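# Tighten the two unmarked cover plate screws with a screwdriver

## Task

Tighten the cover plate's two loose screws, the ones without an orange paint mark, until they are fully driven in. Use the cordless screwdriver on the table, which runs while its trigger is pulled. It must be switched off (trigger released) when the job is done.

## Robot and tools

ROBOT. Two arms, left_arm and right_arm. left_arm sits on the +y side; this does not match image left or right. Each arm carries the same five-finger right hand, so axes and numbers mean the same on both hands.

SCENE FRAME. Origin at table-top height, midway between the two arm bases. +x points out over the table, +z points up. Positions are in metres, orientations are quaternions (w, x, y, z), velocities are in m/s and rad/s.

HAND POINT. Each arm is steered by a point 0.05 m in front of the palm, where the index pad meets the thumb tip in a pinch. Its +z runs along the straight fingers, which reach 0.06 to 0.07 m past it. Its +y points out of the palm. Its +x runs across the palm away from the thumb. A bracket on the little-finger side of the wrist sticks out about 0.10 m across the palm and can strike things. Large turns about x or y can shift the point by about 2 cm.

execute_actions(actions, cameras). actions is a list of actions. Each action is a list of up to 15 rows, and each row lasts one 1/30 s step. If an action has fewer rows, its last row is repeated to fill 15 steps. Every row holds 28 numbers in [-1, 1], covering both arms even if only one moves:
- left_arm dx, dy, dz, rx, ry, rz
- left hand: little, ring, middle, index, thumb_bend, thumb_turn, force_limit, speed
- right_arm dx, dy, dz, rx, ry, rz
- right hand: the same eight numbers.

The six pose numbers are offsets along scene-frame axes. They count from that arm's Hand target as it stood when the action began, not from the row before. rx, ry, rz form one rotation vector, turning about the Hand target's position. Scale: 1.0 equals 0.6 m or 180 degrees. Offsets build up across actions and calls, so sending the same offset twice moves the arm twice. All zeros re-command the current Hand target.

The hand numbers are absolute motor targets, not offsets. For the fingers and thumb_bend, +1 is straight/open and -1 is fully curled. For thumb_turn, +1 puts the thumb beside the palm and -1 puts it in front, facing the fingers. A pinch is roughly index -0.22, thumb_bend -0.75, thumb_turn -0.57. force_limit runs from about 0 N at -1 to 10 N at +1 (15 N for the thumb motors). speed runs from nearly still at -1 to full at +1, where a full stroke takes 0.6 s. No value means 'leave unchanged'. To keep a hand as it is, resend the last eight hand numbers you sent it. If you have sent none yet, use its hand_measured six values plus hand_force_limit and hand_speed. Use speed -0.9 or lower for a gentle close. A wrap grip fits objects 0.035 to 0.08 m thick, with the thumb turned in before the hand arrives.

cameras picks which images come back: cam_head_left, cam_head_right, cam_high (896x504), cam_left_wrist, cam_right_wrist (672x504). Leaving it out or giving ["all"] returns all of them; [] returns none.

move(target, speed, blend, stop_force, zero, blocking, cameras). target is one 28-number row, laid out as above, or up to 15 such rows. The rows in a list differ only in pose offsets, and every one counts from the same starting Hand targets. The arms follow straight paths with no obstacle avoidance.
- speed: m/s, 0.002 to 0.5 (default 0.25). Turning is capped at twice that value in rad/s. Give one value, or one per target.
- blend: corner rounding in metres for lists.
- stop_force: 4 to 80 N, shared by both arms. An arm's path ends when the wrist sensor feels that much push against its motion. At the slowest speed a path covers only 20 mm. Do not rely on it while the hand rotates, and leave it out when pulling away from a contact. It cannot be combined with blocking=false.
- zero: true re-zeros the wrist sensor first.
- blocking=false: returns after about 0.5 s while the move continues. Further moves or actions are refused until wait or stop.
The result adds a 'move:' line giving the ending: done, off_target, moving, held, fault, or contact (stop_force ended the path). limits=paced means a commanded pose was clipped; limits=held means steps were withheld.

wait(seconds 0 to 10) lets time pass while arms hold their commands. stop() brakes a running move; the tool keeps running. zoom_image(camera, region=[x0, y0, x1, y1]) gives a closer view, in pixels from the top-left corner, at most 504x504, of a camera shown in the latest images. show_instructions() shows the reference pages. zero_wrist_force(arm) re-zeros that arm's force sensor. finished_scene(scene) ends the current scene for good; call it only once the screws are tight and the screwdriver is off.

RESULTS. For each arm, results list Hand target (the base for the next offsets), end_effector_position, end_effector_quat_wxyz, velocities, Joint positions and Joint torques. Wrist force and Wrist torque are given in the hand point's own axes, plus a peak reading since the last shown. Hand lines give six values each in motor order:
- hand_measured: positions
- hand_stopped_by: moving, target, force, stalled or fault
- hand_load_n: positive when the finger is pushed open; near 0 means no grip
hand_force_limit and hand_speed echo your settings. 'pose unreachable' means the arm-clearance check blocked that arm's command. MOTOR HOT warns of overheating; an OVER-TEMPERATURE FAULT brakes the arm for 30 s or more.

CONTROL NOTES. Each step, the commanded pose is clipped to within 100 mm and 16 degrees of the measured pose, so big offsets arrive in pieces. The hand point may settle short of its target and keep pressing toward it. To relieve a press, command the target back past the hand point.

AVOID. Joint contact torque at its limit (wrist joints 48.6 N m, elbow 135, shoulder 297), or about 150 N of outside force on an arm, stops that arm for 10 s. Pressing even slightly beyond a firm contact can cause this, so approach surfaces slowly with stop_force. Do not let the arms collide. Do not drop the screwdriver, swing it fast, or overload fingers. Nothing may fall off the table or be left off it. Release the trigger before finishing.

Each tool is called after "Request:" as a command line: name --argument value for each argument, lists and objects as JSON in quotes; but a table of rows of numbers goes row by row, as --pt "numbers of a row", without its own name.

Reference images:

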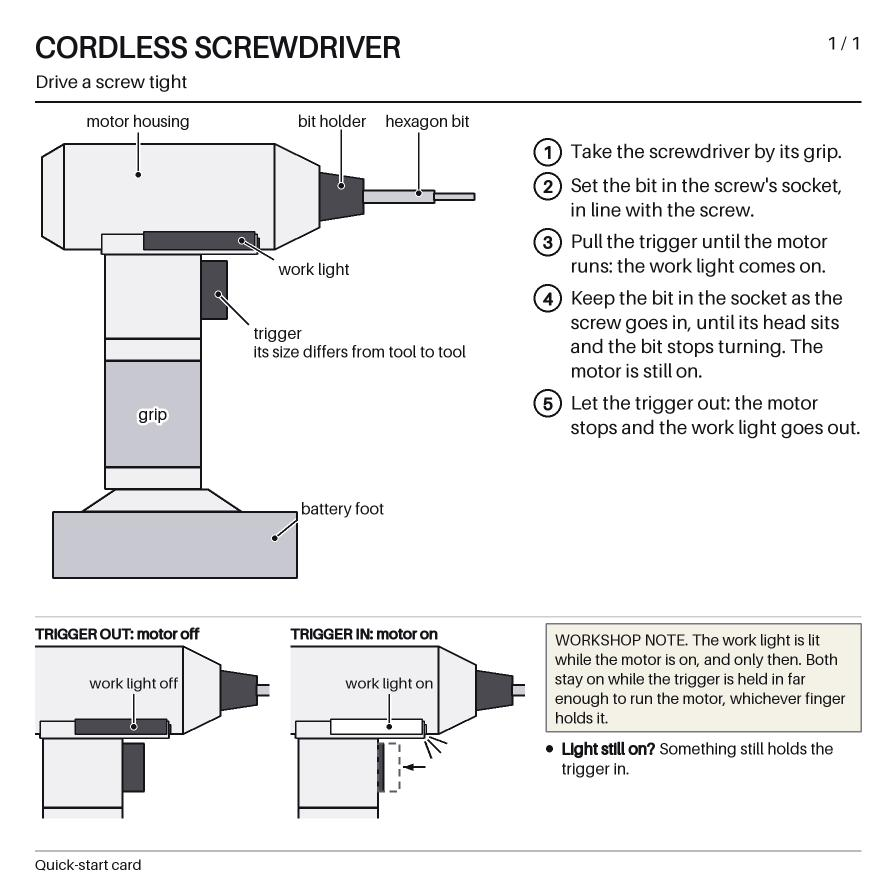

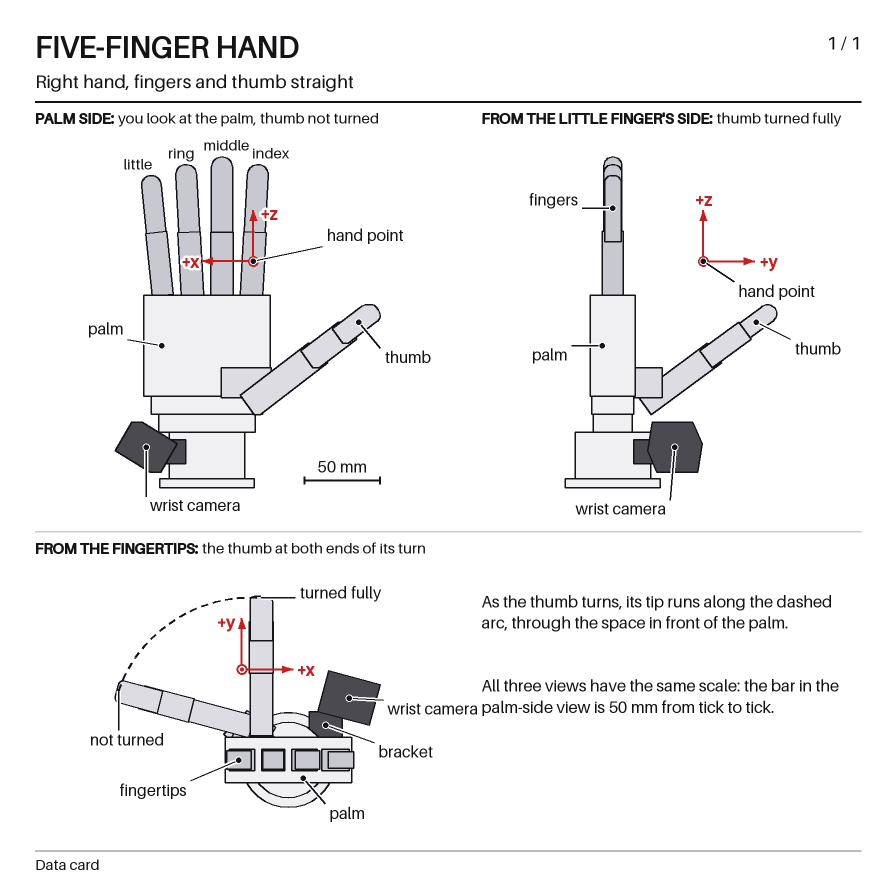

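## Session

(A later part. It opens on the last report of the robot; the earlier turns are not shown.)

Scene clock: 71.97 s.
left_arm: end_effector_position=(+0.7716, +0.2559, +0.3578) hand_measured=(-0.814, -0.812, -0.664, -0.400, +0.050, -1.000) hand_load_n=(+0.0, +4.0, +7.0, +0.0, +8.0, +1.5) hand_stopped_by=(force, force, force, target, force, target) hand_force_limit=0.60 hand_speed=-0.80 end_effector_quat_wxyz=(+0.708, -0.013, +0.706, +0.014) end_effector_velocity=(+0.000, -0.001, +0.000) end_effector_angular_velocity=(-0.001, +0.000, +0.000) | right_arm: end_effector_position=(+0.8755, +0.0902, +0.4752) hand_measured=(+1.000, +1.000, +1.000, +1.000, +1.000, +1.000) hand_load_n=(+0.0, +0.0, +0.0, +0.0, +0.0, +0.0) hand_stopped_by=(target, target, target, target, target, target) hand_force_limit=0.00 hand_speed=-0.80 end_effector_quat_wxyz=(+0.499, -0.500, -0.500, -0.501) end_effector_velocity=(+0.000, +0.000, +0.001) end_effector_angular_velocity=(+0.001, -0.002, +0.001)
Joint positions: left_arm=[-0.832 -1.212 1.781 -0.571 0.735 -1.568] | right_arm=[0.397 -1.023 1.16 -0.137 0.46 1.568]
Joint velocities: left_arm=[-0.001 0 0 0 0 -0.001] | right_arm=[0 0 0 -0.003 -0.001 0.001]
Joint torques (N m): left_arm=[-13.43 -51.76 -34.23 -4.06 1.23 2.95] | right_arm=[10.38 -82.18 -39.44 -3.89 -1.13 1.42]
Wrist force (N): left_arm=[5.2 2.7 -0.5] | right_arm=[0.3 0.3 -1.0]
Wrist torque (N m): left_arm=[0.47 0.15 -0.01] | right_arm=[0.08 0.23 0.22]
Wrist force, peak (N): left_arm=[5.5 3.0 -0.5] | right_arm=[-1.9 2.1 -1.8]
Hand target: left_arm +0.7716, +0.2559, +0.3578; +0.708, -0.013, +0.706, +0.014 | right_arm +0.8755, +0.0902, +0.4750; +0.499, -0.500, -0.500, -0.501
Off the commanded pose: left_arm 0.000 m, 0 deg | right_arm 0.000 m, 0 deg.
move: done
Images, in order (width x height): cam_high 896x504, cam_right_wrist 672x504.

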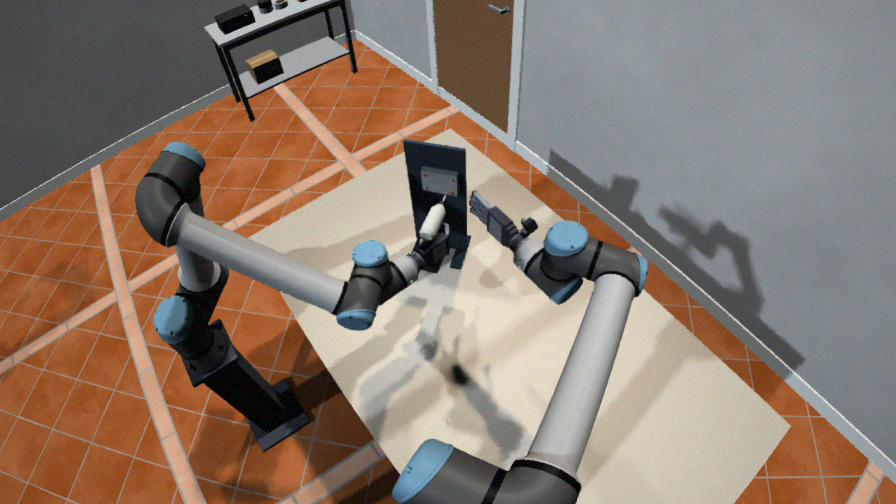

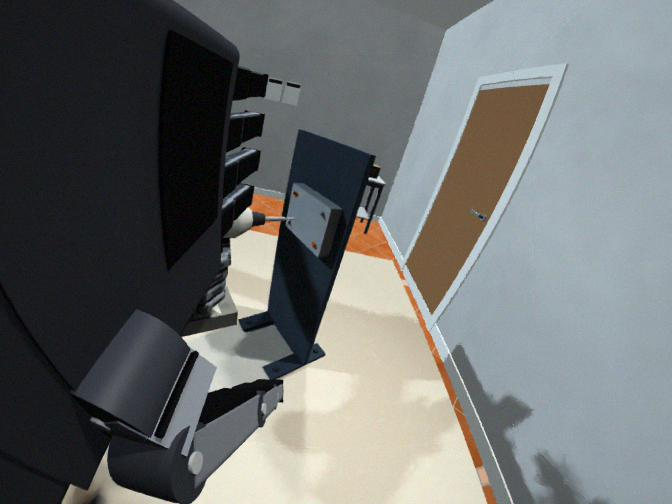

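Request:
move --target '[0.0333,0.025,0.011,0,0,0,-1,-1,-1,-0.4,-1,-1,0.6,-0.8,0,0,0,0,0,0,1,1,1,1,1,1,0,-0.8]' --speed 0.06 --stop_force 8 --cameras '["cam_right_wrist"]'

Request:
zoom_image --camera "cam_right_wrist" --region '[270, 186, 345, 246]'

Request:
move --target '[0,0,0,0,0,0,-1,-1,-1,-0.4,-1,-1,0.6,-0.8,-0.22,0.135,0.28,-0.1944,0,0,1,1,1,1,1,1,0,-0.8]' --speed 0.2 --cameras '["cam_right_wrist"]'

Request:
zoom_image --camera "cam_right_wrist" --region '[300, 200, 375, 260]'

Scene clock: 74.70 s.
left_arm: end_effector_position=(+0.7917, +0.2709, +0.3644) hand_measured=(-0.814, -0.812, -0.664, -0.400, +0.050, -1.000) hand_load_n=(+0.0, +4.0, +7.0, -0.5, +8.0, +1.5) hand_stopped_by=(force, force, force, target, force, target) hand_force_limit=0.60 hand_speed=-0.80 end_effector_quat_wxyz=(+0.708, -0.013, +0.706, +0.014) end_effector_velocity=(+0.000, +0.000, +0.000) end_effector_angular_velocity=(-0.001, -0.001, +0.000) | right_arm: end_effector_position=(+0.8755, +0.0902, +0.4750) hand_measured=(+1.000, +1.000, +1.000, +1.000, +1.000, +1.000) hand_load_n=(+0.0, +0.0, +0.0, +0.0, +0.0, +0.0) hand_stopped_by=(target, target, target, target, target, target) hand_force_limit=0.00 hand_speed=-0.80 end_effector_quat_wxyz=(+0.499, -0.500, -0.500, -0.501) end_effector_velocity=(+0.000, +0.000, -0.001) end_effector_angular_velocity=(-0.001, +0.001, +0.000)
Joint positions: left_arm=[-0.796 -1.204 1.756 -0.554 0.77 -1.568] | right_arm=[0.397 -1.023 1.16 -0.137 0.46 1.568]
Joint velocities: left_arm=[0 0 0 -0.001 0 0] | right_arm=[0 0 0 0.001 0 0]
Joint torques (N m): left_arm=[-13.52 -85.76 -29.18 -5.12 -2.1 -3.15] | right_arm=[13.75 -84.15 -39.63 -3.33 -1.29 1.83]
Wrist force (N): left_arm=[5.4 2.7 -0.5] | right_arm=[-0.1 0.7 -1.1]
Wrist torque (N m): left_arm=[0.48 0.13 -0.02] | right_arm=[0.14 0.28 0.21]
Wrist force, peak (N): left_arm=[6.0 2.5 -1.6] | right_arm=[0.1 1.0 -1.3]
Hand target: left_arm +0.7917, +0.2709, +0.3644; +0.708, -0.013, +0.706, +0.014 | right_arm +0.8755, +0.0902, +0.4750; +0.499, -0.500, -0.500, -0.501
Off the commanded pose: left_arm 0.000 m, 0 deg | right_arm 0.000 m, 0 deg.
move: done
Images, in order (width x height): cam_right_wrist 672x504.

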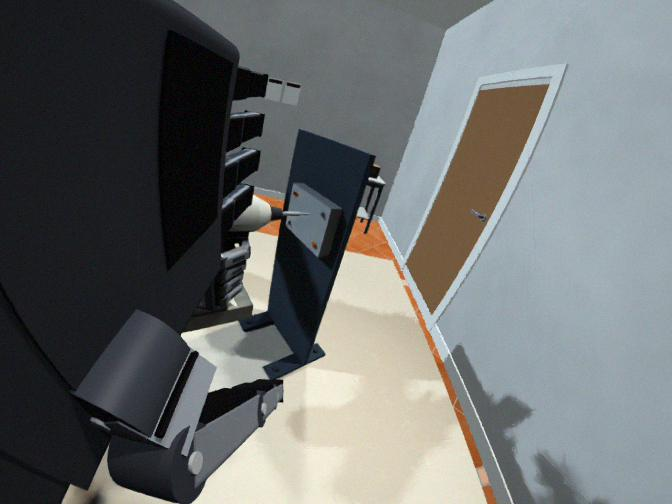

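Scaled by 6.720 from the camera's 672x504 image, which has a finer 960x720 frame.

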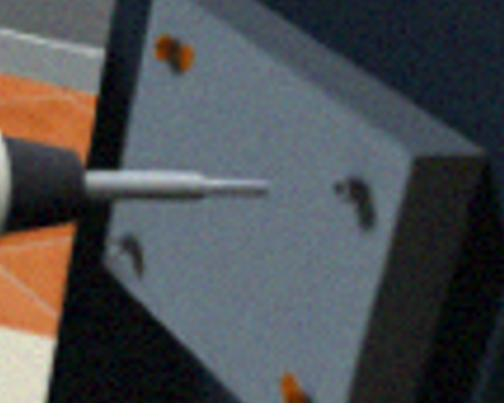

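Scene clock: 76.73 s.
left_arm: end_effector_position=(+0.7917, +0.2709, +0.3644) hand_measured=(-0.814, -0.812, -0.664, -0.400, +0.050, -1.000) hand_load_n=(+0.0, +4.0, +7.0, +0.0, +8.0, +1.5) hand_stopped_by=(force, force, force, target, force, target) hand_force_limit=0.60 hand_speed=-0.80 end_effector_quat_wxyz=(+0.708, -0.013, +0.706, +0.014) end_effector_velocity=(+0.000, -0.001, +0.000) end_effector_angular_velocity=(+0.000, +0.000, -0.001) | right_arm: end_effector_position=(+0.7424, +0.1700, +0.6418) hand_measured=(+1.000, +1.000, +1.000, +1.000, +1.000, +1.000) hand_load_n=(+0.0, +0.0, +0.0, +0.0, -0.5, +0.0) hand_stopped_by=(target, target, target, target, target, target) hand_force_limit=0.00 hand_speed=-0.80 end_effector_quat_wxyz=(-0.332, +0.613, +0.611, +0.374) end_effector_velocity=(+0.000, +0.000, +0.000) end_effector_angular_velocity=(+0.000, -0.001, -0.001)
Joint positions: left_arm=[-0.796 -1.204 1.756 -0.554 0.77 -1.568] | right_arm=[0.616 -0.66 0.037 1.332 0.873 1.009]
Joint velocities: left_arm=[-0.001 0 0 0 0 0] | right_arm=[0 0 0 -0.001 0.001 0]
Joint torques (N m): left_arm=[-14.46 -83.81 -35.66 -3.92 -2.03 -3.38] | right_arm=[-6.77 -112.4 -30.41 2.48 0.44 -2.27]
Wrist force (N): left_arm=[5.4 3.0 -0.8] | right_arm=[0.1 0.3 -0.3]
Wrist torque (N m): left_arm=[0.54 0.14 0.00] | right_arm=[0.06 0.12 0.17]
Wrist force, peak (N): left_arm=[5.6 3.0 -0.3] | right_arm=[-1.9 1.7 -1.5]
Hand target: left_arm +0.7917, +0.2709, +0.3644; +0.708, -0.013, +0.706, +0.014 | right_arm +0.7436, +0.1713, +0.6431; -0.325, +0.627, +0.628, +0.327
Off the commanded pose: left_arm 0.000 m, 0 deg | right_arm 0.002 m, 6 deg.
elbow stopped short (right arm): the move would have taken joint 3 (elbow) straighter than the controller allows.
move: off_target (right_arm)
Images, in order (width x height): cam_right_wrist 672x504.

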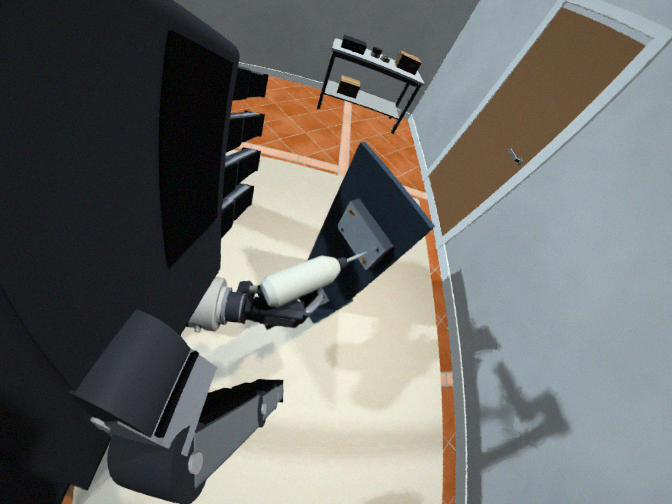

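Scaled by 6.720 from the camera's 672x504 image, which has a finer 960x720 frame.

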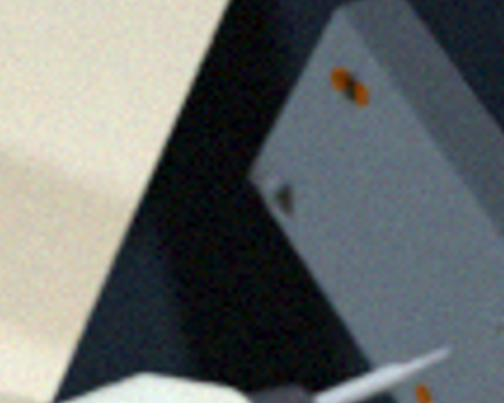

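Request:
zoom_image --camera "cam_right_wrist" --region '[330, 220, 405, 280]'

Scaled by 6.720 from the camera's 672x504 image, which has a finer 960x720 frame.

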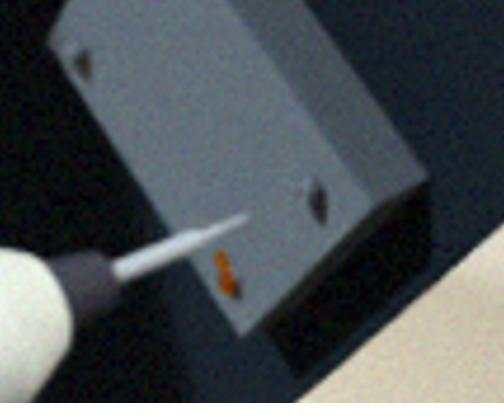

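Request:
move --target '[0.0135,0.0153,0.0015,0,0,0,-1,-1,-1,-0.4,-1,-1,0.6,-0.8,0,0,0,0,0,0,1,1,1,1,1,1,0,-0.8]' --speed 0.03 --stop_force 6 --cameras '["cam_right_wrist"]'

Request:
zoom_image --camera "cam_right_wrist" --region '[350, 230, 390, 262]'

Scene clock: 79.60 s.
left_arm: end_effector_position=(+0.7998, +0.2801, +0.3653) hand_measured=(-0.814, -0.812, -0.664, -0.400, +0.050, -1.000) hand_load_n=(+0.0, +4.5, +7.0, +0.0, +8.0, +1.5) hand_stopped_by=(force, force, force, target, force, target) hand_force_limit=0.60 hand_speed=-0.80 end_effector_quat_wxyz=(+0.708, -0.013, +0.706, +0.014) end_effector_velocity=(+0.000, +0.000, +0.000) end_effector_angular_velocity=(+0.001, +0.000, +0.000) | right_arm: end_effector_position=(+0.7425, +0.1699, +0.6418) hand_measured=(+1.000, +1.000, +1.000, +1.000, +1.000, +1.000) hand_load_n=(+0.0, +0.5, +0.0, +0.0, +0.0, +0.0) hand_stopped_by=(target, target, target, target, target, target) hand_force_limit=0.00 hand_speed=-0.80 end_effector_quat_wxyz=(-0.332, +0.613, +0.611, +0.374) end_effector_velocity=(-0.001, -0.001, +0.002) end_effector_angular_velocity=(+0.001, -0.001, +0.000)
Joint positions: left_arm=[-0.779 -1.201 1.75 -0.551 0.787 -1.568] | right_arm=[0.616 -0.66 0.037 1.332 0.873 1.009]
Joint velocities: left_arm=[0 -0.001 0 0 0 0.001] | right_arm=[0 -0.002 0 0 0 0]
Joint torques (N m): left_arm=[-12.56 -54.56 -46.8 -0.96 -1.3 -3.42] | right_arm=[14.96 -115.32 -28.43 0.92 0.6 1.19]
Wrist force (N): left_arm=[5.5 3.0 -0.4] | right_arm=[0.3 0.5 -0.5]
Wrist torque (N m): left_arm=[0.52 0.12 0.00] | right_arm=[0.10 0.09 0.19]
Wrist force, peak (N): left_arm=[5.5 3.5 -0.8] | right_arm=[0.1 0.6 -1.0]
Hand target: left_arm +0.7998, +0.2801, +0.3653; +0.708, -0.013, +0.706, +0.014 | right_arm +0.7436, +0.1713, +0.6431; -0.325, +0.627, +0.628, +0.327
Off the commanded pose: left_arm 0.000 m, 0 deg | right_arm 0.002 m, 6 deg.
elbow stopped short (right arm): the move would have taken joint 3 (elbow) straighter than the controller allows.
move: off_target (right_arm)
Images, in order (width x height): cam_right_wrist 672x504.

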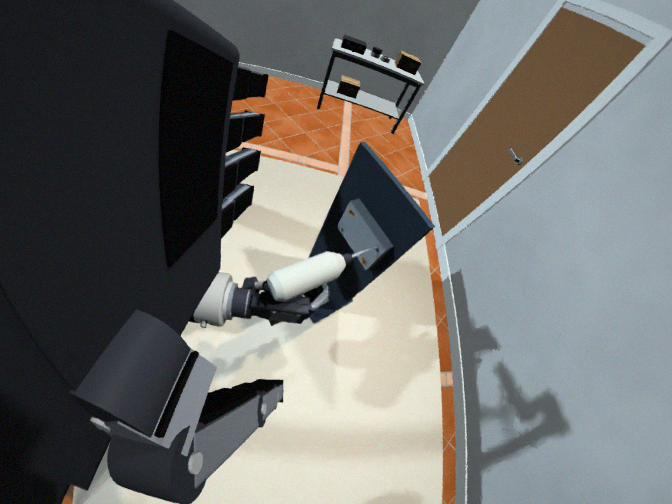

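Scaled by 12.600 from the camera's 672x504 image, which has a finer 960x720 frame.

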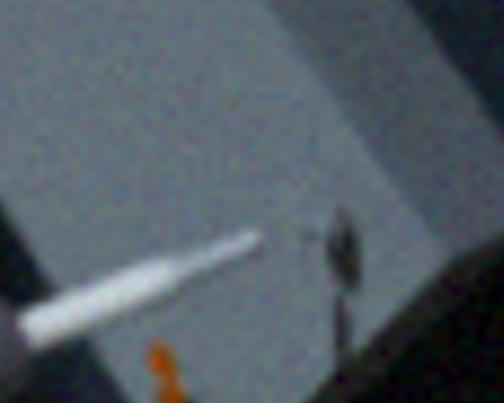

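Request:
move --target '[0,0,0,0,0,0,-1,-1,-1,-0.4,-1,-1,0.6,-0.8,0.225,-0.035,-0.28,0.1944,0,0,1,1,1,1,1,1,0,-0.8]' --speed 0.2 --cameras '["cam_right_wrist"]'

Request:
zoom_image --camera "cam_right_wrist" --region '[270, 186, 345, 246]'

Scene clock: 83.13 s.
left_arm: end_effector_position=(+0.7998, +0.2801, +0.3653) hand_measured=(-0.814, -0.812, -0.664, -0.400, +0.050, -1.000) hand_load_n=(+0.5, +4.5, +7.0, +0.0, +8.0, +1.5) hand_stopped_by=(force, force, force, target, force, target) hand_force_limit=0.60 hand_speed=-0.80 end_effector_quat_wxyz=(+0.708, -0.013, +0.706, +0.014) end_effector_velocity=(+0.000, +0.001, +0.000) end_effector_angular_velocity=(+0.001, +0.000, +0.001) | right_arm: end_effector_position=(+0.8784, +0.1502, +0.4751) hand_measured=(+1.000, +1.000, +1.000, +1.000, +1.000, +1.000) hand_load_n=(+0.0, +0.0, +0.0, +0.0, +0.0, +0.0) hand_stopped_by=(target, target, target, target, target, target) hand_force_limit=0.00 hand_speed=-0.80 end_effector_quat_wxyz=(+0.499, -0.500, -0.500, -0.501) end_effector_velocity=(+0.001, +0.000, +0.000) end_effector_angular_velocity=(+0.001, -0.001, +0.000)
Joint positions: left_arm=[-0.779 -1.201 1.75 -0.551 0.787 -1.568] | right_arm=[0.455 -0.949 1.043 -0.092 0.518 1.568]
Joint velocities: left_arm=[0.001 0 0 0.001 0 0.001] | right_arm=[0 0.001 0 -0.004 0 0.002]
Joint torques (N m): left_arm=[-13.78 -76.89 -31.24 -5.29 -1.53 -2.94] | right_arm=[15.23 -87.18 -39.26 -4.19 -0.74 1.14]
Wrist force (N): left_arm=[5.4 3.1 -0.7] | right_arm=[0.0 0.3 -0.5]
Wrist torque (N m): left_arm=[0.55 0.15 0.00] | right_arm=[0.04 0.26 0.18]
Wrist force, peak (N): left_arm=[5.6 3.3 -0.6] | right_arm=[-2.3 1.7 -1.2]
Hand target: left_arm +0.7998, +0.2801, +0.3653; +0.708, -0.013, +0.706, +0.014 | right_arm +0.8784, +0.1503, +0.4750; +0.499, -0.500, -0.500, -0.501
Off the commanded pose: left_arm 0.000 m, 0 deg | right_arm 0.000 m, 0 deg.
move: done
Images, in order (width x height): cam_right_wrist 672x504.

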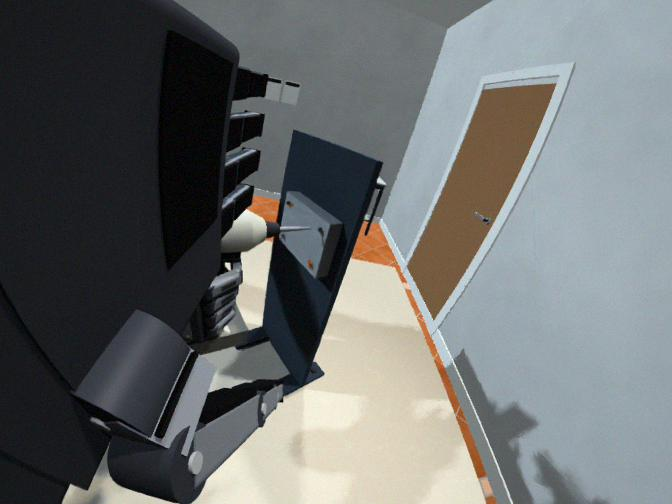

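Scaled by 6.720 from the camera's 672x504 image, which has a finer 960x720 frame.

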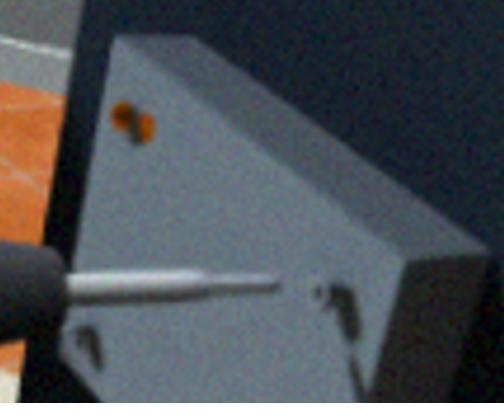

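Request:
zoom_image --camera "cam_right_wrist" --region '[298, 212, 338, 244]'

Scaled by 12.600 from the camera's 672x504 image, which has a finer 960x720 frame.

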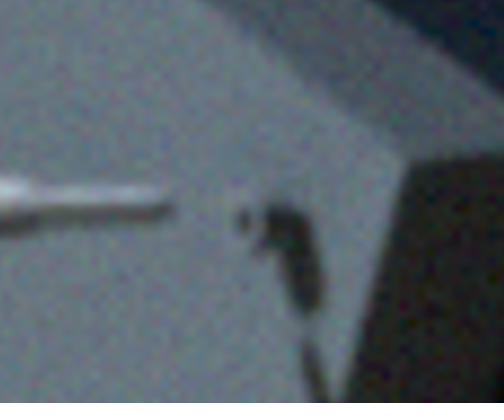

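Request:
move --target '[0.0087,0.005,-0.0023,0,0,0,-1,-1,-1,-0.4,-1,-1,0.6,-0.8,0,0,0,0,0,0,1,1,1,1,1,1,0,-0.8]' --speed 0.03 --stop_force 6 --cameras '["cam_right_wrist"]'

Request:
zoom_image --camera "cam_right_wrist" --region '[298, 212, 338, 244]'

Scene clock: 84.97 s.
left_arm: end_effector_position=(+0.8050, +0.2831, +0.3639) hand_measured=(-0.814, -0.812, -0.664, -0.400, +0.050, -1.000) hand_load_n=(+0.0, +4.0, +7.0, +0.0, +8.0, +1.5) hand_stopped_by=(force, force, force, target, force, target) hand_force_limit=0.60 hand_speed=-0.80 end_effector_quat_wxyz=(+0.708, -0.013, +0.706, +0.014) end_effector_velocity=(+0.000, +0.000, +0.000) end_effector_angular_velocity=(+0.000, +0.000, +0.001) | right_arm: end_effector_position=(+0.8784, +0.1503, +0.4750) hand_measured=(+1.000, +1.000, +1.000, +1.000, +1.000, +1.000) hand_load_n=(+0.0, +0.0, +0.0, +0.0, +0.0, +0.0) hand_stopped_by=(target, target, target, target, target, target) hand_force_limit=0.00 hand_speed=-0.80 end_effector_quat_wxyz=(+0.499, -0.500, -0.500, -0.501) end_effector_velocity=(+0.000, +0.000, -0.001) end_effector_angular_velocity=(+0.000, +0.000, +0.000)
Joint positions: left_arm=[-0.771 -1.195 1.744 -0.551 0.795 -1.568] | right_arm=[0.455 -0.949 1.043 -0.093 0.518 1.568]
Joint velocities: left_arm=[0 0 0 0 -0.001 0] | right_arm=[0 0.001 0 -0.001 0 0]
Joint torques (N m): left_arm=[-12.93 -85.18 -28.16 -4.19 -2.29 -2.83] | right_arm=[14.13 -88.85 -40.15 -3.19 -1.22 1.75]
Wrist force (N): left_arm=[5.1 2.8 -0.3] | right_arm=[0.0 0.7 -1.0]
Wrist torque (N m): left_arm=[0.48 0.17 -0.03] | right_arm=[0.12 0.28 0.19]
Wrist force, peak (N): left_arm=[5.9 2.5 -0.5] | right_arm=[0.5 0.8 -1.3]
Hand target: left_arm +0.8050, +0.2831, +0.3639; +0.708, -0.013, +0.706, +0.014 | right_arm +0.8784, +0.1503, +0.4750; +0.499, -0.500, -0.500, -0.501
Off the commanded pose: left_arm 0.000 m, 0 deg | right_arm 0.000 m, 0 deg.
move: done
Images, in order (width x height): cam_right_wrist 672x504.

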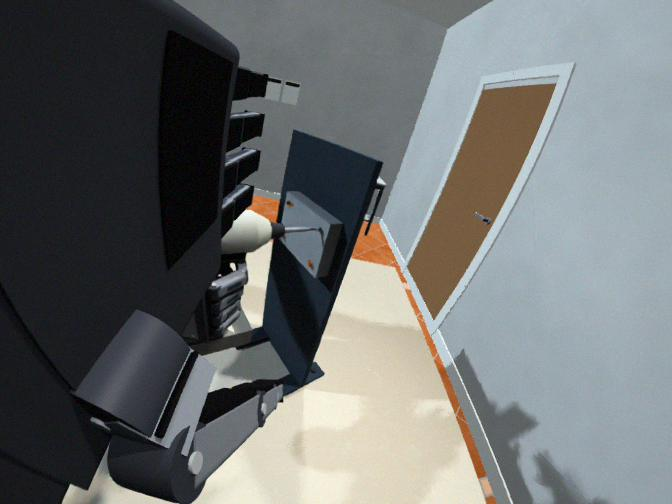

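Scaled by 12.600 from the camera's 672x504 image, which has a finer 960x720 frame.

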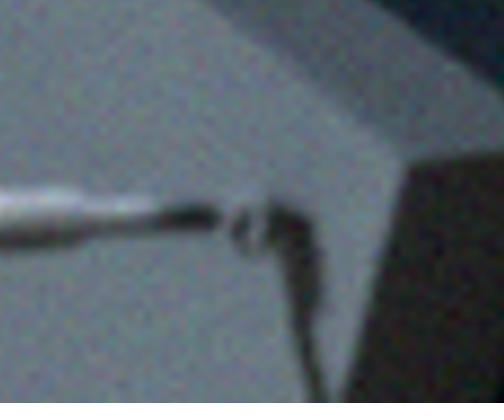

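Request:
move --target '[0,0,-0.001,0,0,0,-1,-1,-1,-0.4,-1,-1,0.6,-0.8,-0.225,0.035,0.28,-0.1944,0,0,1,1,1,1,1,1,0,-0.8]' --speed 0.2 --cameras '["cam_right_wrist"]'

Request:
zoom_image --camera "cam_right_wrist" --region '[350, 230, 390, 262]'

Scene clock: 87.13 s.
left_arm: end_effector_position=(+0.8050, +0.2831, +0.3633) hand_measured=(-0.814, -0.812, -0.664, -0.400, +0.050, -1.000) hand_load_n=(+0.0, +4.5, +7.0, +0.0, +8.0, +1.5) hand_stopped_by=(force, force, force, target, force, target) hand_force_limit=0.60 hand_speed=-0.80 end_effector_quat_wxyz=(+0.708, -0.013, +0.706, +0.014) end_effector_velocity=(+0.000, +0.000, +0.000) end_effector_angular_velocity=(+0.000, +0.000, +0.000) | right_arm: end_effector_position=(+0.7423, +0.1701, +0.6417) hand_measured=(+1.000, +1.000, +1.000, +1.000, +1.000, +1.000) hand_load_n=(+0.0, +0.0, +0.0, +0.0, +0.0, +0.0) hand_stopped_by=(target, target, target, target, target, target) hand_force_limit=0.00 hand_speed=-0.80 end_effector_quat_wxyz=(-0.332, +0.613, +0.612, +0.374) end_effector_velocity=(+0.000, +0.000, +0.001) end_effector_angular_velocity=(+0.000, -0.002, -0.001)
Joint positions: left_arm=[-0.771 -1.195 1.745 -0.552 0.795 -1.568] | right_arm=[0.616 -0.66 0.037 1.332 0.874 1.009]
Joint velocities: left_arm=[0 0 0 0 0 0] | right_arm=[0 -0.001 0 0 0.001 0]
Joint torques (N m): left_arm=[-11.08 -51.78 -29.34 -5.87 -2.3 -3.39] | right_arm=[-8.81 -116.72 -31.91 3.57 0.35 -2.25]
Wrist force (N): left_arm=[4.7 2.9 -0.5] | right_arm=[-0.1 0.7 -0.5]
Wrist torque (N m): left_arm=[0.50 0.24 -0.05] | right_arm=[0.14 0.15 0.17]
Wrist force, peak (N): left_arm=[5.7 3.1 -0.6] | right_arm=[-1.6 1.9 -0.9]
Hand target: left_arm +0.8050, +0.2831, +0.3633; +0.708, -0.013, +0.706, +0.014 | right_arm +0.7436, +0.1713, +0.6431; -0.325, +0.627, +0.628, +0.328
Off the commanded pose: left_arm 0.000 m, 0 deg | right_arm 0.002 m, 6 deg.
elbow stopped short (right arm): the move would have taken joint 3 (elbow) straighter than the controller allows.
move: off_target (right_arm)
Images, in order (width x height): cam_right_wrist 672x504.

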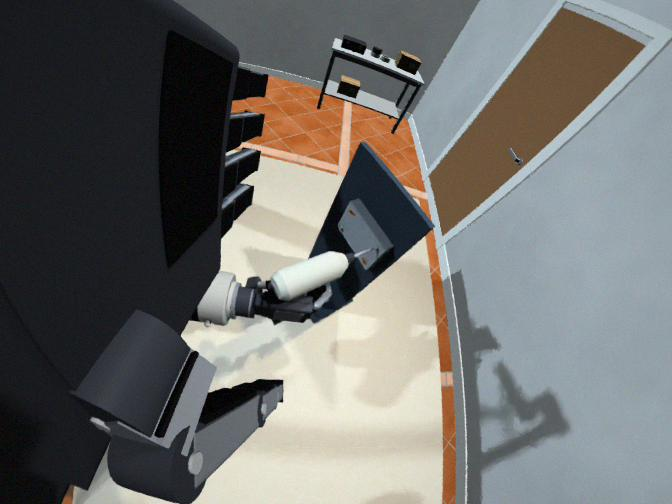

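Scaled by 12.600 from the camera's 672x504 image, which has a finer 960x720 frame.

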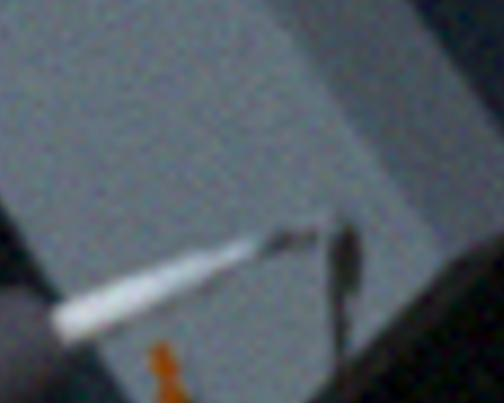

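Request:
move --target '[0.0012,-0.0017,0,0,0,0,-1,-1,-1,-0.4,-1,-1,0.6,-0.8,0,0,0,0,0,0,1,1,1,1,1,1,0,-0.8]' --speed 0.03 --cameras '["cam_right_wrist"]'

Request:
zoom_image --camera "cam_right_wrist" --region '[350, 230, 390, 262]'

Request:
move --target '[0.0107,0.008,0,0,0,0,-1,-1,-1,-0.4,-1,-1,0.6,-0.8,0.225,-0.035,-0.28,0.1944,0,0,1,1,1,1,1,1,0,-0.8]' --speed '[0.2]' --stop_force 6 --cameras '["cam_right_wrist"]'

Request:
zoom_image --camera "cam_right_wrist" --region '[298, 212, 338, 244]'

Scene clock: 88.20 s.
left_arm: end_effector_position=(+0.8057, +0.2821, +0.3633) hand_measured=(-0.814, -0.812, -0.664, -0.400, +0.050, -1.000) hand_load_n=(+0.0, +4.5, +7.0, +0.0, +8.0, +1.5) hand_stopped_by=(force, force, force, target, force, target) hand_force_limit=0.60 hand_speed=-0.80 end_effector_quat_wxyz=(+0.708, -0.013, +0.706, +0.014) end_effector_velocity=(+0.000, +0.000, +0.000) end_effector_angular_velocity=(+0.000, +0.000, +0.000) | right_arm: end_effector_position=(+0.7425, +0.1699, +0.6417) hand_measured=(+1.000, +1.000, +1.000, +1.000, +1.000, +1.000) hand_load_n=(+0.0, +0.0, +0.0, +0.0, +0.0, +0.0) hand_stopped_by=(target, target, target, target, target, target) hand_force_limit=0.00 hand_speed=-0.80 end_effector_quat_wxyz=(-0.332, +0.613, +0.612, +0.374) end_effector_velocity=(+0.000, +0.001, +0.000) end_effector_angular_velocity=(+0.000, +0.000, +0.000)
Joint positions: left_arm=[-0.771 -1.193 1.742 -0.551 0.795 -1.568] | right_arm=[0.616 -0.66 0.037 1.332 0.874 1.009]
Joint velocities: left_arm=[0 0 0 0 0 0] | right_arm=[0.001 0 0 0 0 0]
Joint torques (N m): left_arm=[-12.38 -52.3 -52.82 0.31 -2.4 -3.31] | right_arm=[12.58 -116.1 -26.86 0.41 1.06 1.63]
Wrist force (N): left_arm=[5.1 2.9 -0.7] | right_arm=[0.2 0.5 -0.5]
Wrist torque (N m): left_arm=[0.51 0.19 -0.02] | right_arm=[0.11 0.10 0.19]
Wrist force, peak (N): left_arm=[5.7 2.9 -0.6] | right_arm=[-0.1 0.7 -0.7]
Hand target: left_arm +0.8057, +0.2821, +0.3633; +0.708, -0.013, +0.706, +0.014 | right_arm +0.7436, +0.1713, +0.6431; -0.325, +0.627, +0.628, +0.328
Off the commanded pose: left_arm 0.000 m, 0 deg | right_arm 0.002 m, 6 deg.
elbow stopped short (right arm): the move would have taken joint 3 (elbow) straighter than the controller allows.
move: off_target (right_arm)
Images, in order (width x height): cam_right_wrist 672x504.

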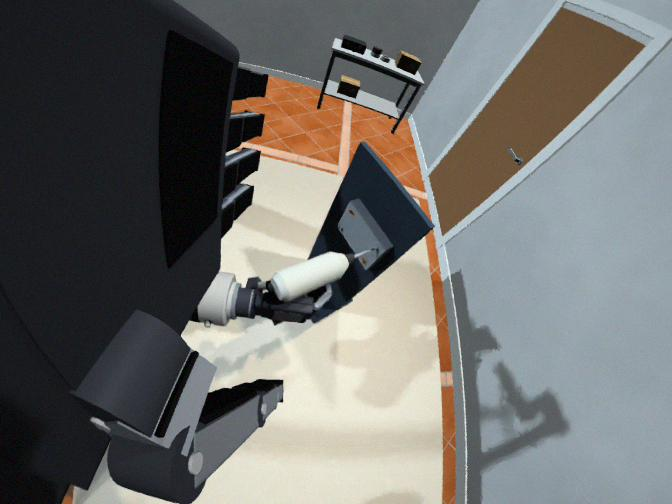

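Scaled by 12.600 from the camera's 672x504 image, which has a finer 960x720 frame.

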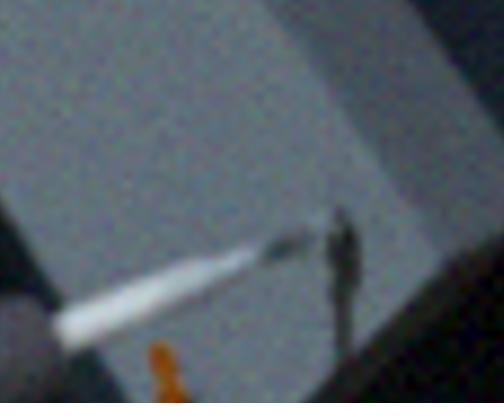

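Scene clock: 90.90 s.
left_arm: end_effector_position=(+0.8080, +0.2837, +0.3633) hand_measured=(-0.814, -0.812, -0.664, -0.400, +0.050, -1.000) hand_load_n=(+0.0, +4.5, +7.0, +0.0, +8.5, +2.0) hand_stopped_by=(force, force, force, target, force, target) hand_force_limit=0.60 hand_speed=-0.80 end_effector_quat_wxyz=(+0.708, -0.013, +0.706, +0.014) end_effector_velocity=(+0.000, +0.000, +0.000) end_effector_angular_velocity=(-0.001, +0.000, +0.001) | right_arm: end_effector_position=(+0.8783, +0.1504, +0.4749) hand_measured=(+1.000, +1.000, +1.000, +1.000, +1.000, +1.000) hand_load_n=(+0.0, +0.0, +0.0, +0.0, +0.0, +0.0) hand_stopped_by=(target, target, target, target, target, target) hand_force_limit=0.00 hand_speed=-0.80 end_effector_quat_wxyz=(+0.499, -0.500, -0.500, -0.501) end_effector_velocity=(+0.001, +0.000, -0.001) end_effector_angular_velocity=(+0.000, +0.001, +0.000)
Joint positions: left_arm=[-0.768 -1.191 1.74 -0.551 0.799 -1.568] | right_arm=[0.455 -0.949 1.043 -0.093 0.518 1.568]
Joint velocities: left_arm=[0 0 0 -0.001 -0.001 0] | right_arm=[0 0.001 0 -0.001 0 0]
Joint torques (N m): left_arm=[-12.21 -85.51 -32.73 -5.57 -1.62 -3.11] | right_arm=[14.81 -88.87 -37.81 -3.56 -1.2 1.82]
Wrist force (N): left_arm=[5.1 2.3 -1.5] | right_arm=[0.2 0.5 -0.7]
Wrist torque (N m): left_arm=[0.54 0.13 0.02] | right_arm=[0.08 0.23 0.20]
Wrist force, peak (N): left_arm=[6.8 -0.9 -6.9] | right_arm=[-1.8 1.9 -1.2]
Hand target: left_arm +0.8080, +0.2837, +0.3633; +0.708, -0.013, +0.706, +0.014 | right_arm +0.8783, +0.1504, +0.4749; +0.499, -0.500, -0.500, -0.501
Off the commanded pose: left_arm 0.005 m, 0 deg | right_arm 0.000 m, 0 deg.
move: contact (left_arm)
Images, in order (width x height): cam_right_wrist 672x504.

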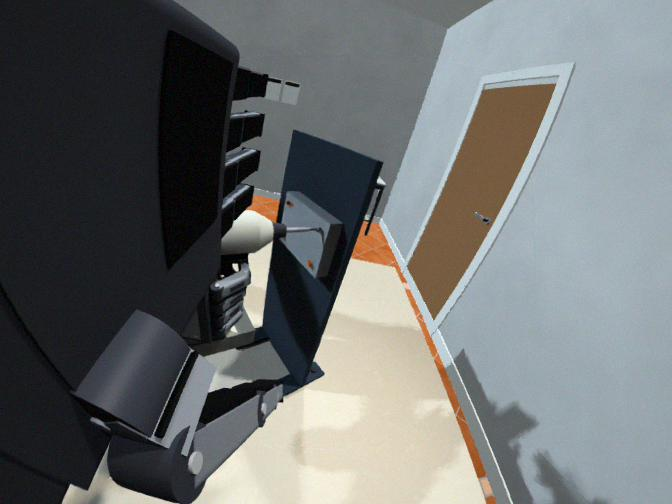

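Scaled by 12.600 from the camera's 672x504 image, which has a finer 960x720 frame.

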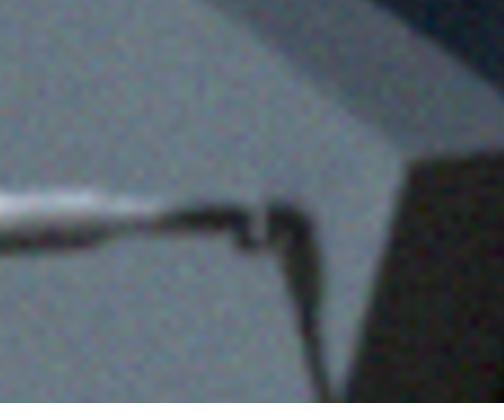

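Request:
move --pt "-0.0027 -0.002 0 0 0 0 -1 -1 -1 -0.4 -1 -1 0.6 -0.8 0 0 0 0 0 0 1 1 1 1 1 1 0 -0.8" --pt "-0.0027 -0.002 -0.0015 0 0 0 -1 -1 -1 -0.4 -1 -1 0.6 -0.8 0 0 0 0 0 0 1 1 1 1 1 1 0 -0.8" --speed 0.05 --cameras '[]'

Request:
move --target '[0.0134,0.01,0,0,0,0,-1,-1,-1,-0.4,-1,-1,0.6,-0.8,0,0,0,0,0,0,1,1,1,1,1,1,0,-0.8]' --speed 0.02 --stop_force 5 --cameras '["cam_right_wrist"]'

Request:
zoom_image --camera "cam_right_wrist" --region '[298, 212, 338, 244]'

Scene clock: 91.87 s.
left_arm: end_effector_position=(+0.8063, +0.2825, +0.3625) hand_measured=(-0.814, -0.812, -0.664, -0.400, +0.050, -1.000) hand_load_n=(+0.0, +4.5, +7.0, +0.0, +8.0, +2.0) hand_stopped_by=(force, force, force, target, force, target) hand_force_limit=0.60 hand_speed=-0.80 end_effector_quat_wxyz=(+0.708, -0.013, +0.706, +0.014) end_effector_velocity=(+0.000, -0.001, +0.000) end_effector_angular_velocity=(+0.000, +0.000, -0.001) | right_arm: end_effector_position=(+0.8783, +0.1504, +0.4749) hand_measured=(+1.000, +1.000, +1.000, +1.000, +1.000, +1.000) hand_load_n=(+0.0, +0.0, +0.0, +0.0, +0.0, +0.0) hand_stopped_by=(target, target, target, target, target, target) hand_force_limit=0.00 hand_speed=-0.80 end_effector_quat_wxyz=(+0.499, -0.500, -0.500, -0.501) end_effector_velocity=(+0.000, +0.000, +0.000) end_effector_angular_velocity=(+0.000, +0.000, +0.000)
Joint positions: left_arm=[-0.77 -1.192 1.742 -0.553 0.796 -1.568] | right_arm=[0.455 -0.949 1.043 -0.093 0.518 1.568]
Joint velocities: left_arm=[0 0 0 -0.001 0.001 0] | right_arm=[0 0 0 0 0 0]
Joint torques (N m): left_arm=[9.04 -50.25 -32.21 -3.95 1.35 -2.97] | right_arm=[14.18 -88.35 -39.87 -2.8 -1.32 1.89]
Wrist force (N): left_arm=[5.3 3.0 -0.7] | right_arm=[0.2 0.9 -0.9]
Wrist torque (N m): left_arm=[0.52 0.16 -0.01] | right_arm=[0.15 0.23 0.21]
Wrist force, peak (N): left_arm=[5.5 2.9 -0.5] | right_arm=[-0.1 0.7 -1.2]
Hand target: left_arm +0.8064, +0.2825, +0.3624; +0.708, -0.013, +0.706, +0.014 | right_arm +0.8783, +0.1504, +0.4749; +0.499, -0.500, -0.500, -0.501
Off the commanded pose: left_arm 0.000 m, 0 deg | right_arm 0.000 m, 0 deg.
move: done
No camera images: "cameras" was empty.

Scene clock: 93.03 s.
left_arm: end_effector_position=(+0.8079, +0.2838, +0.3623) hand_measured=(-0.814, -0.812, -0.664, -0.400, +0.050, -1.000) hand_load_n=(+0.0, +5.0, +7.0, +0.0, +8.0, +2.5) hand_stopped_by=(force, force, force, target, force, target) hand_force_limit=0.60 hand_speed=-0.80 end_effector_quat_wxyz=(+0.708, -0.013, +0.706, +0.014) end_effector_velocity=(+0.000, +0.000, +0.000) end_effector_angular_velocity=(+0.000, +0.000, +0.000) | right_arm: end_effector_position=(+0.8783, +0.1504, +0.4749) hand_measured=(+1.000, +1.000, +1.000, +1.000, +1.000, +1.000) hand_load_n=(+0.0, +0.0, +0.0, +0.0, +0.0, +0.0) hand_stopped_by=(target, target, target, target, target, target) hand_force_limit=0.00 hand_speed=-0.80 end_effector_quat_wxyz=(+0.499, -0.500, -0.500, -0.501) end_effector_velocity=(+0.000, +0.000, +0.000) end_effector_angular_velocity=(+0.000, +0.000, +0.000)
Joint positions: left_arm=[-0.768 -1.191 1.741 -0.552 0.799 -1.568] | right_arm=[0.455 -0.949 1.043 -0.093 0.518 1.568]
Joint velocities: left_arm=[0 0 0 0 0 0] | right_arm=[0 0 0 -0.001 0 0]
Joint torques (N m): left_arm=[-9.4 -83.61 -28.48 -5.87 -0.07 -2.8] | right_arm=[14.16 -89.36 -41.53 -2.09 -0.91 1.85]
Wrist force (N): left_arm=[5.3 2.6 -0.5] | right_arm=[0.4 0.6 -0.7]
Wrist torque (N m): left_arm=[0.46 0.16 -0.02] | right_arm=[0.10 0.20 0.21]
Wrist force, peak (N): left_arm=[7.2 -1.6 -7.3] | right_arm=[0.1 0.7 -1.4]
Hand target: left_arm +0.8079, +0.2838, +0.3623; +0.708, -0.013, +0.706, +0.014 | right_arm +0.8783, +0.1504, +0.4749; +0.499, -0.500, -0.500, -0.501
Off the commanded pose: left_arm 0.008 m, 0 deg | right_arm 0.000 m, 0 deg.
move: contact (left_arm)
Images, in order (width x height): cam_right_wrist 672x504.

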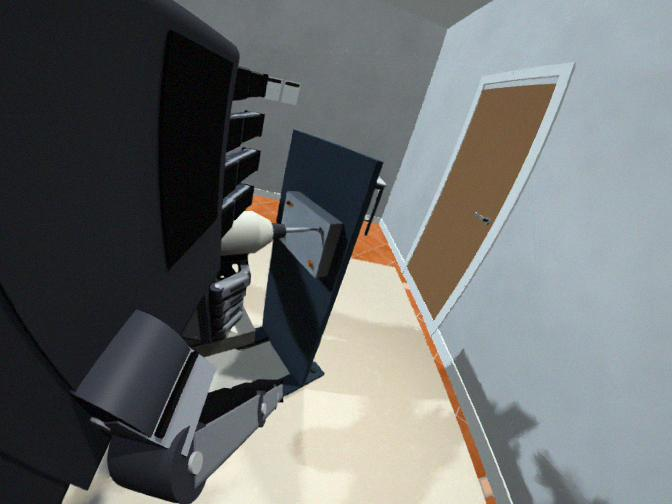

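Scaled by 12.600 from the camera's 672x504 image, which has a finer 960x720 frame.

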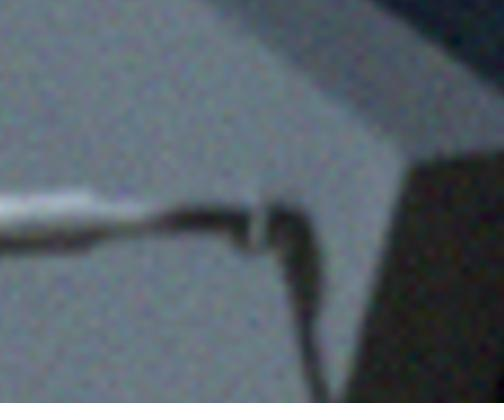

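Request:
move --pt "-0.0020 -0.0015 0 0 0 0 -1 -1 -1 -0.4 -1 -1 0.6 -0.8 0 0 0 0 0 0 1 1 1 1 1 1 0 -0.8" --pt "-0.0020 -0.0015 -0.0015 0 0 0 -1 -1 -1 -0.4 -1 -1 0.6 -0.8 0 0 0 0 0 0 1 1 1 1 1 1 0 -0.8" --speed 0.05 --cameras '[]'

Request:
move --target '[0.0134,0.01,0,0,0,0,-1,-1,-1,-0.4,-1,-1,0.6,-0.8,0,0,0,0,0,0,1,1,1,1,1,1,0,-0.8]' --speed 0.02 --stop_force 5 --cameras '["cam_right_wrist"]'

Request:
zoom_image --camera "cam_right_wrist" --region '[298, 212, 338, 244]'

Scene clock: 94.00 s.
left_arm: end_effector_position=(+0.8066, +0.2828, +0.3615) hand_measured=(-0.814, -0.812, -0.664, -0.400, +0.050, -1.000) hand_load_n=(+0.0, +5.0, +7.5, +0.0, +8.5, +2.0) hand_stopped_by=(force, force, force, target, force, target) hand_force_limit=0.60 hand_speed=-0.80 end_effector_quat_wxyz=(+0.708, -0.013, +0.706, +0.014) end_effector_velocity=(+0.000, -0.002, -0.001) end_effector_angular_velocity=(+0.001, +0.001, -0.002) | right_arm: end_effector_position=(+0.8783, +0.1504, +0.4749) hand_measured=(+1.000, +1.000, +1.000, +1.000, +1.000, +1.000) hand_load_n=(+0.0, +0.0, +0.0, +0.0, +0.0, +0.0) hand_stopped_by=(target, target, target, target, target, target) hand_force_limit=0.00 hand_speed=-0.80 end_effector_quat_wxyz=(+0.499, -0.500, -0.500, -0.501) end_effector_velocity=(+0.000, +0.000, +0.001) end_effector_angular_velocity=(+0.000, +0.000, +0.000)
Joint positions: left_arm=[-0.77 -1.191 1.743 -0.554 0.797 -1.568] | right_arm=[0.455 -0.949 1.043 -0.093 0.518 1.568]
Joint velocities: left_arm=[-0.002 0 0 0.001 0.001 0] | right_arm=[0 -0.001 0 0 0 0]
Joint torques (N m): left_arm=[6.07 -50.31 -32.32 -3.88 1.21 -3.32] | right_arm=[13.49 -89.84 -43.72 -1.3 -0.88 1.88]
Wrist force (N): left_arm=[5.4 2.9 -0.9] | right_arm=[0.1 0.5 -1.1]
Wrist torque (N m): left_arm=[0.52 0.15 -0.01] | right_arm=[0.10 0.26 0.20]
Wrist force, peak (N): left_arm=[5.8 2.9 -0.3] | right_arm=[-0.1 0.8 -1.1]
Hand target: left_arm +0.8067, +0.2829, +0.3614; +0.708, -0.013, +0.706, +0.014 | right_arm +0.8783, +0.1504, +0.4749; +0.499, -0.500, -0.500, -0.501
Off the commanded pose: left_arm 0.000 m, 0 deg | right_arm 0.000 m, 0 deg.
move: done
No camera images: "cameras" was empty.

Scene clock: 95.17 s.
left_arm: end_effector_position=(+0.8082, +0.2842, +0.3612) hand_measured=(-0.814, -0.812, -0.664, -0.400, +0.050, -1.000) hand_load_n=(+0.0, +5.5, +7.5, +0.0, +9.0, +2.5) hand_stopped_by=(force, force, force, target, force, target) hand_force_limit=0.60 hand_speed=-0.80 end_effector_quat_wxyz=(+0.708, -0.013, +0.706, +0.014) end_effector_velocity=(+0.000, -0.001, +0.001) end_effector_angular_velocity=(-0.002, -0.001, -0.001) | right_arm: end_effector_position=(+0.8783, +0.1504, +0.4749) hand_measured=(+1.000, +1.000, +1.000, +1.000, +1.000, +1.000) hand_load_n=(+0.0, +0.0, +0.0, +0.0, +0.0, +0.0) hand_stopped_by=(target, target, target, target, target, target) hand_force_limit=0.00 hand_speed=-0.80 end_effector_quat_wxyz=(+0.499, -0.500, -0.500, -0.501) end_effector_velocity=(+0.000, +0.000, +0.000) end_effector_angular_velocity=(+0.000, +0.000, +0.000)
Joint positions: left_arm=[-0.767 -1.19 1.741 -0.554 0.799 -1.568] | right_arm=[0.455 -0.949 1.043 -0.093 0.518 1.568]
Joint velocities: left_arm=[-0.001 -0.001 0 0.001 0 -0.001] | right_arm=[0 0 0 -0.001 0 0]
Joint torques (N m): left_arm=[-10.78 -86.6 -29.94 -5.66 0.21 -3.15] | right_arm=[12.49 -90.6 -45.89 -0.46 -0.69 1.82]
Wrist force (N): left_arm=[5.6 3.0 -0.7] | right_arm=[-0.3 0.4 -0.7]
Wrist torque (N m): left_arm=[0.53 0.11 0.00] | right_arm=[0.08 0.30 0.17]
Wrist force, peak (N): left_arm=[7.6 -2.5 -9.5] | right_arm=[-0.1 1.1 -1.1]
Hand target: left_arm +0.8082, +0.2841, +0.3612; +0.708, -0.013, +0.706, +0.014 | right_arm +0.8783, +0.1504, +0.4749; +0.499, -0.500, -0.500, -0.501
Off the commanded pose: left_arm 0.008 m, 0 deg | right_arm 0.000 m, 0 deg.
move: contact (left_arm)
Images, in order (width x height): cam_right_wrist 672x504.

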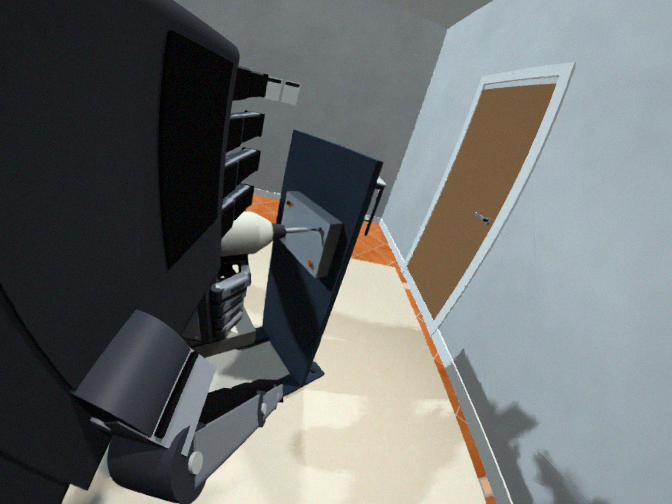

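Scaled by 12.600 from the camera's 672x504 image, which has a finer 960x720 frame.

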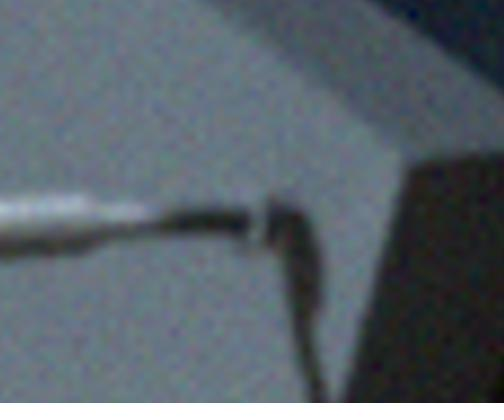

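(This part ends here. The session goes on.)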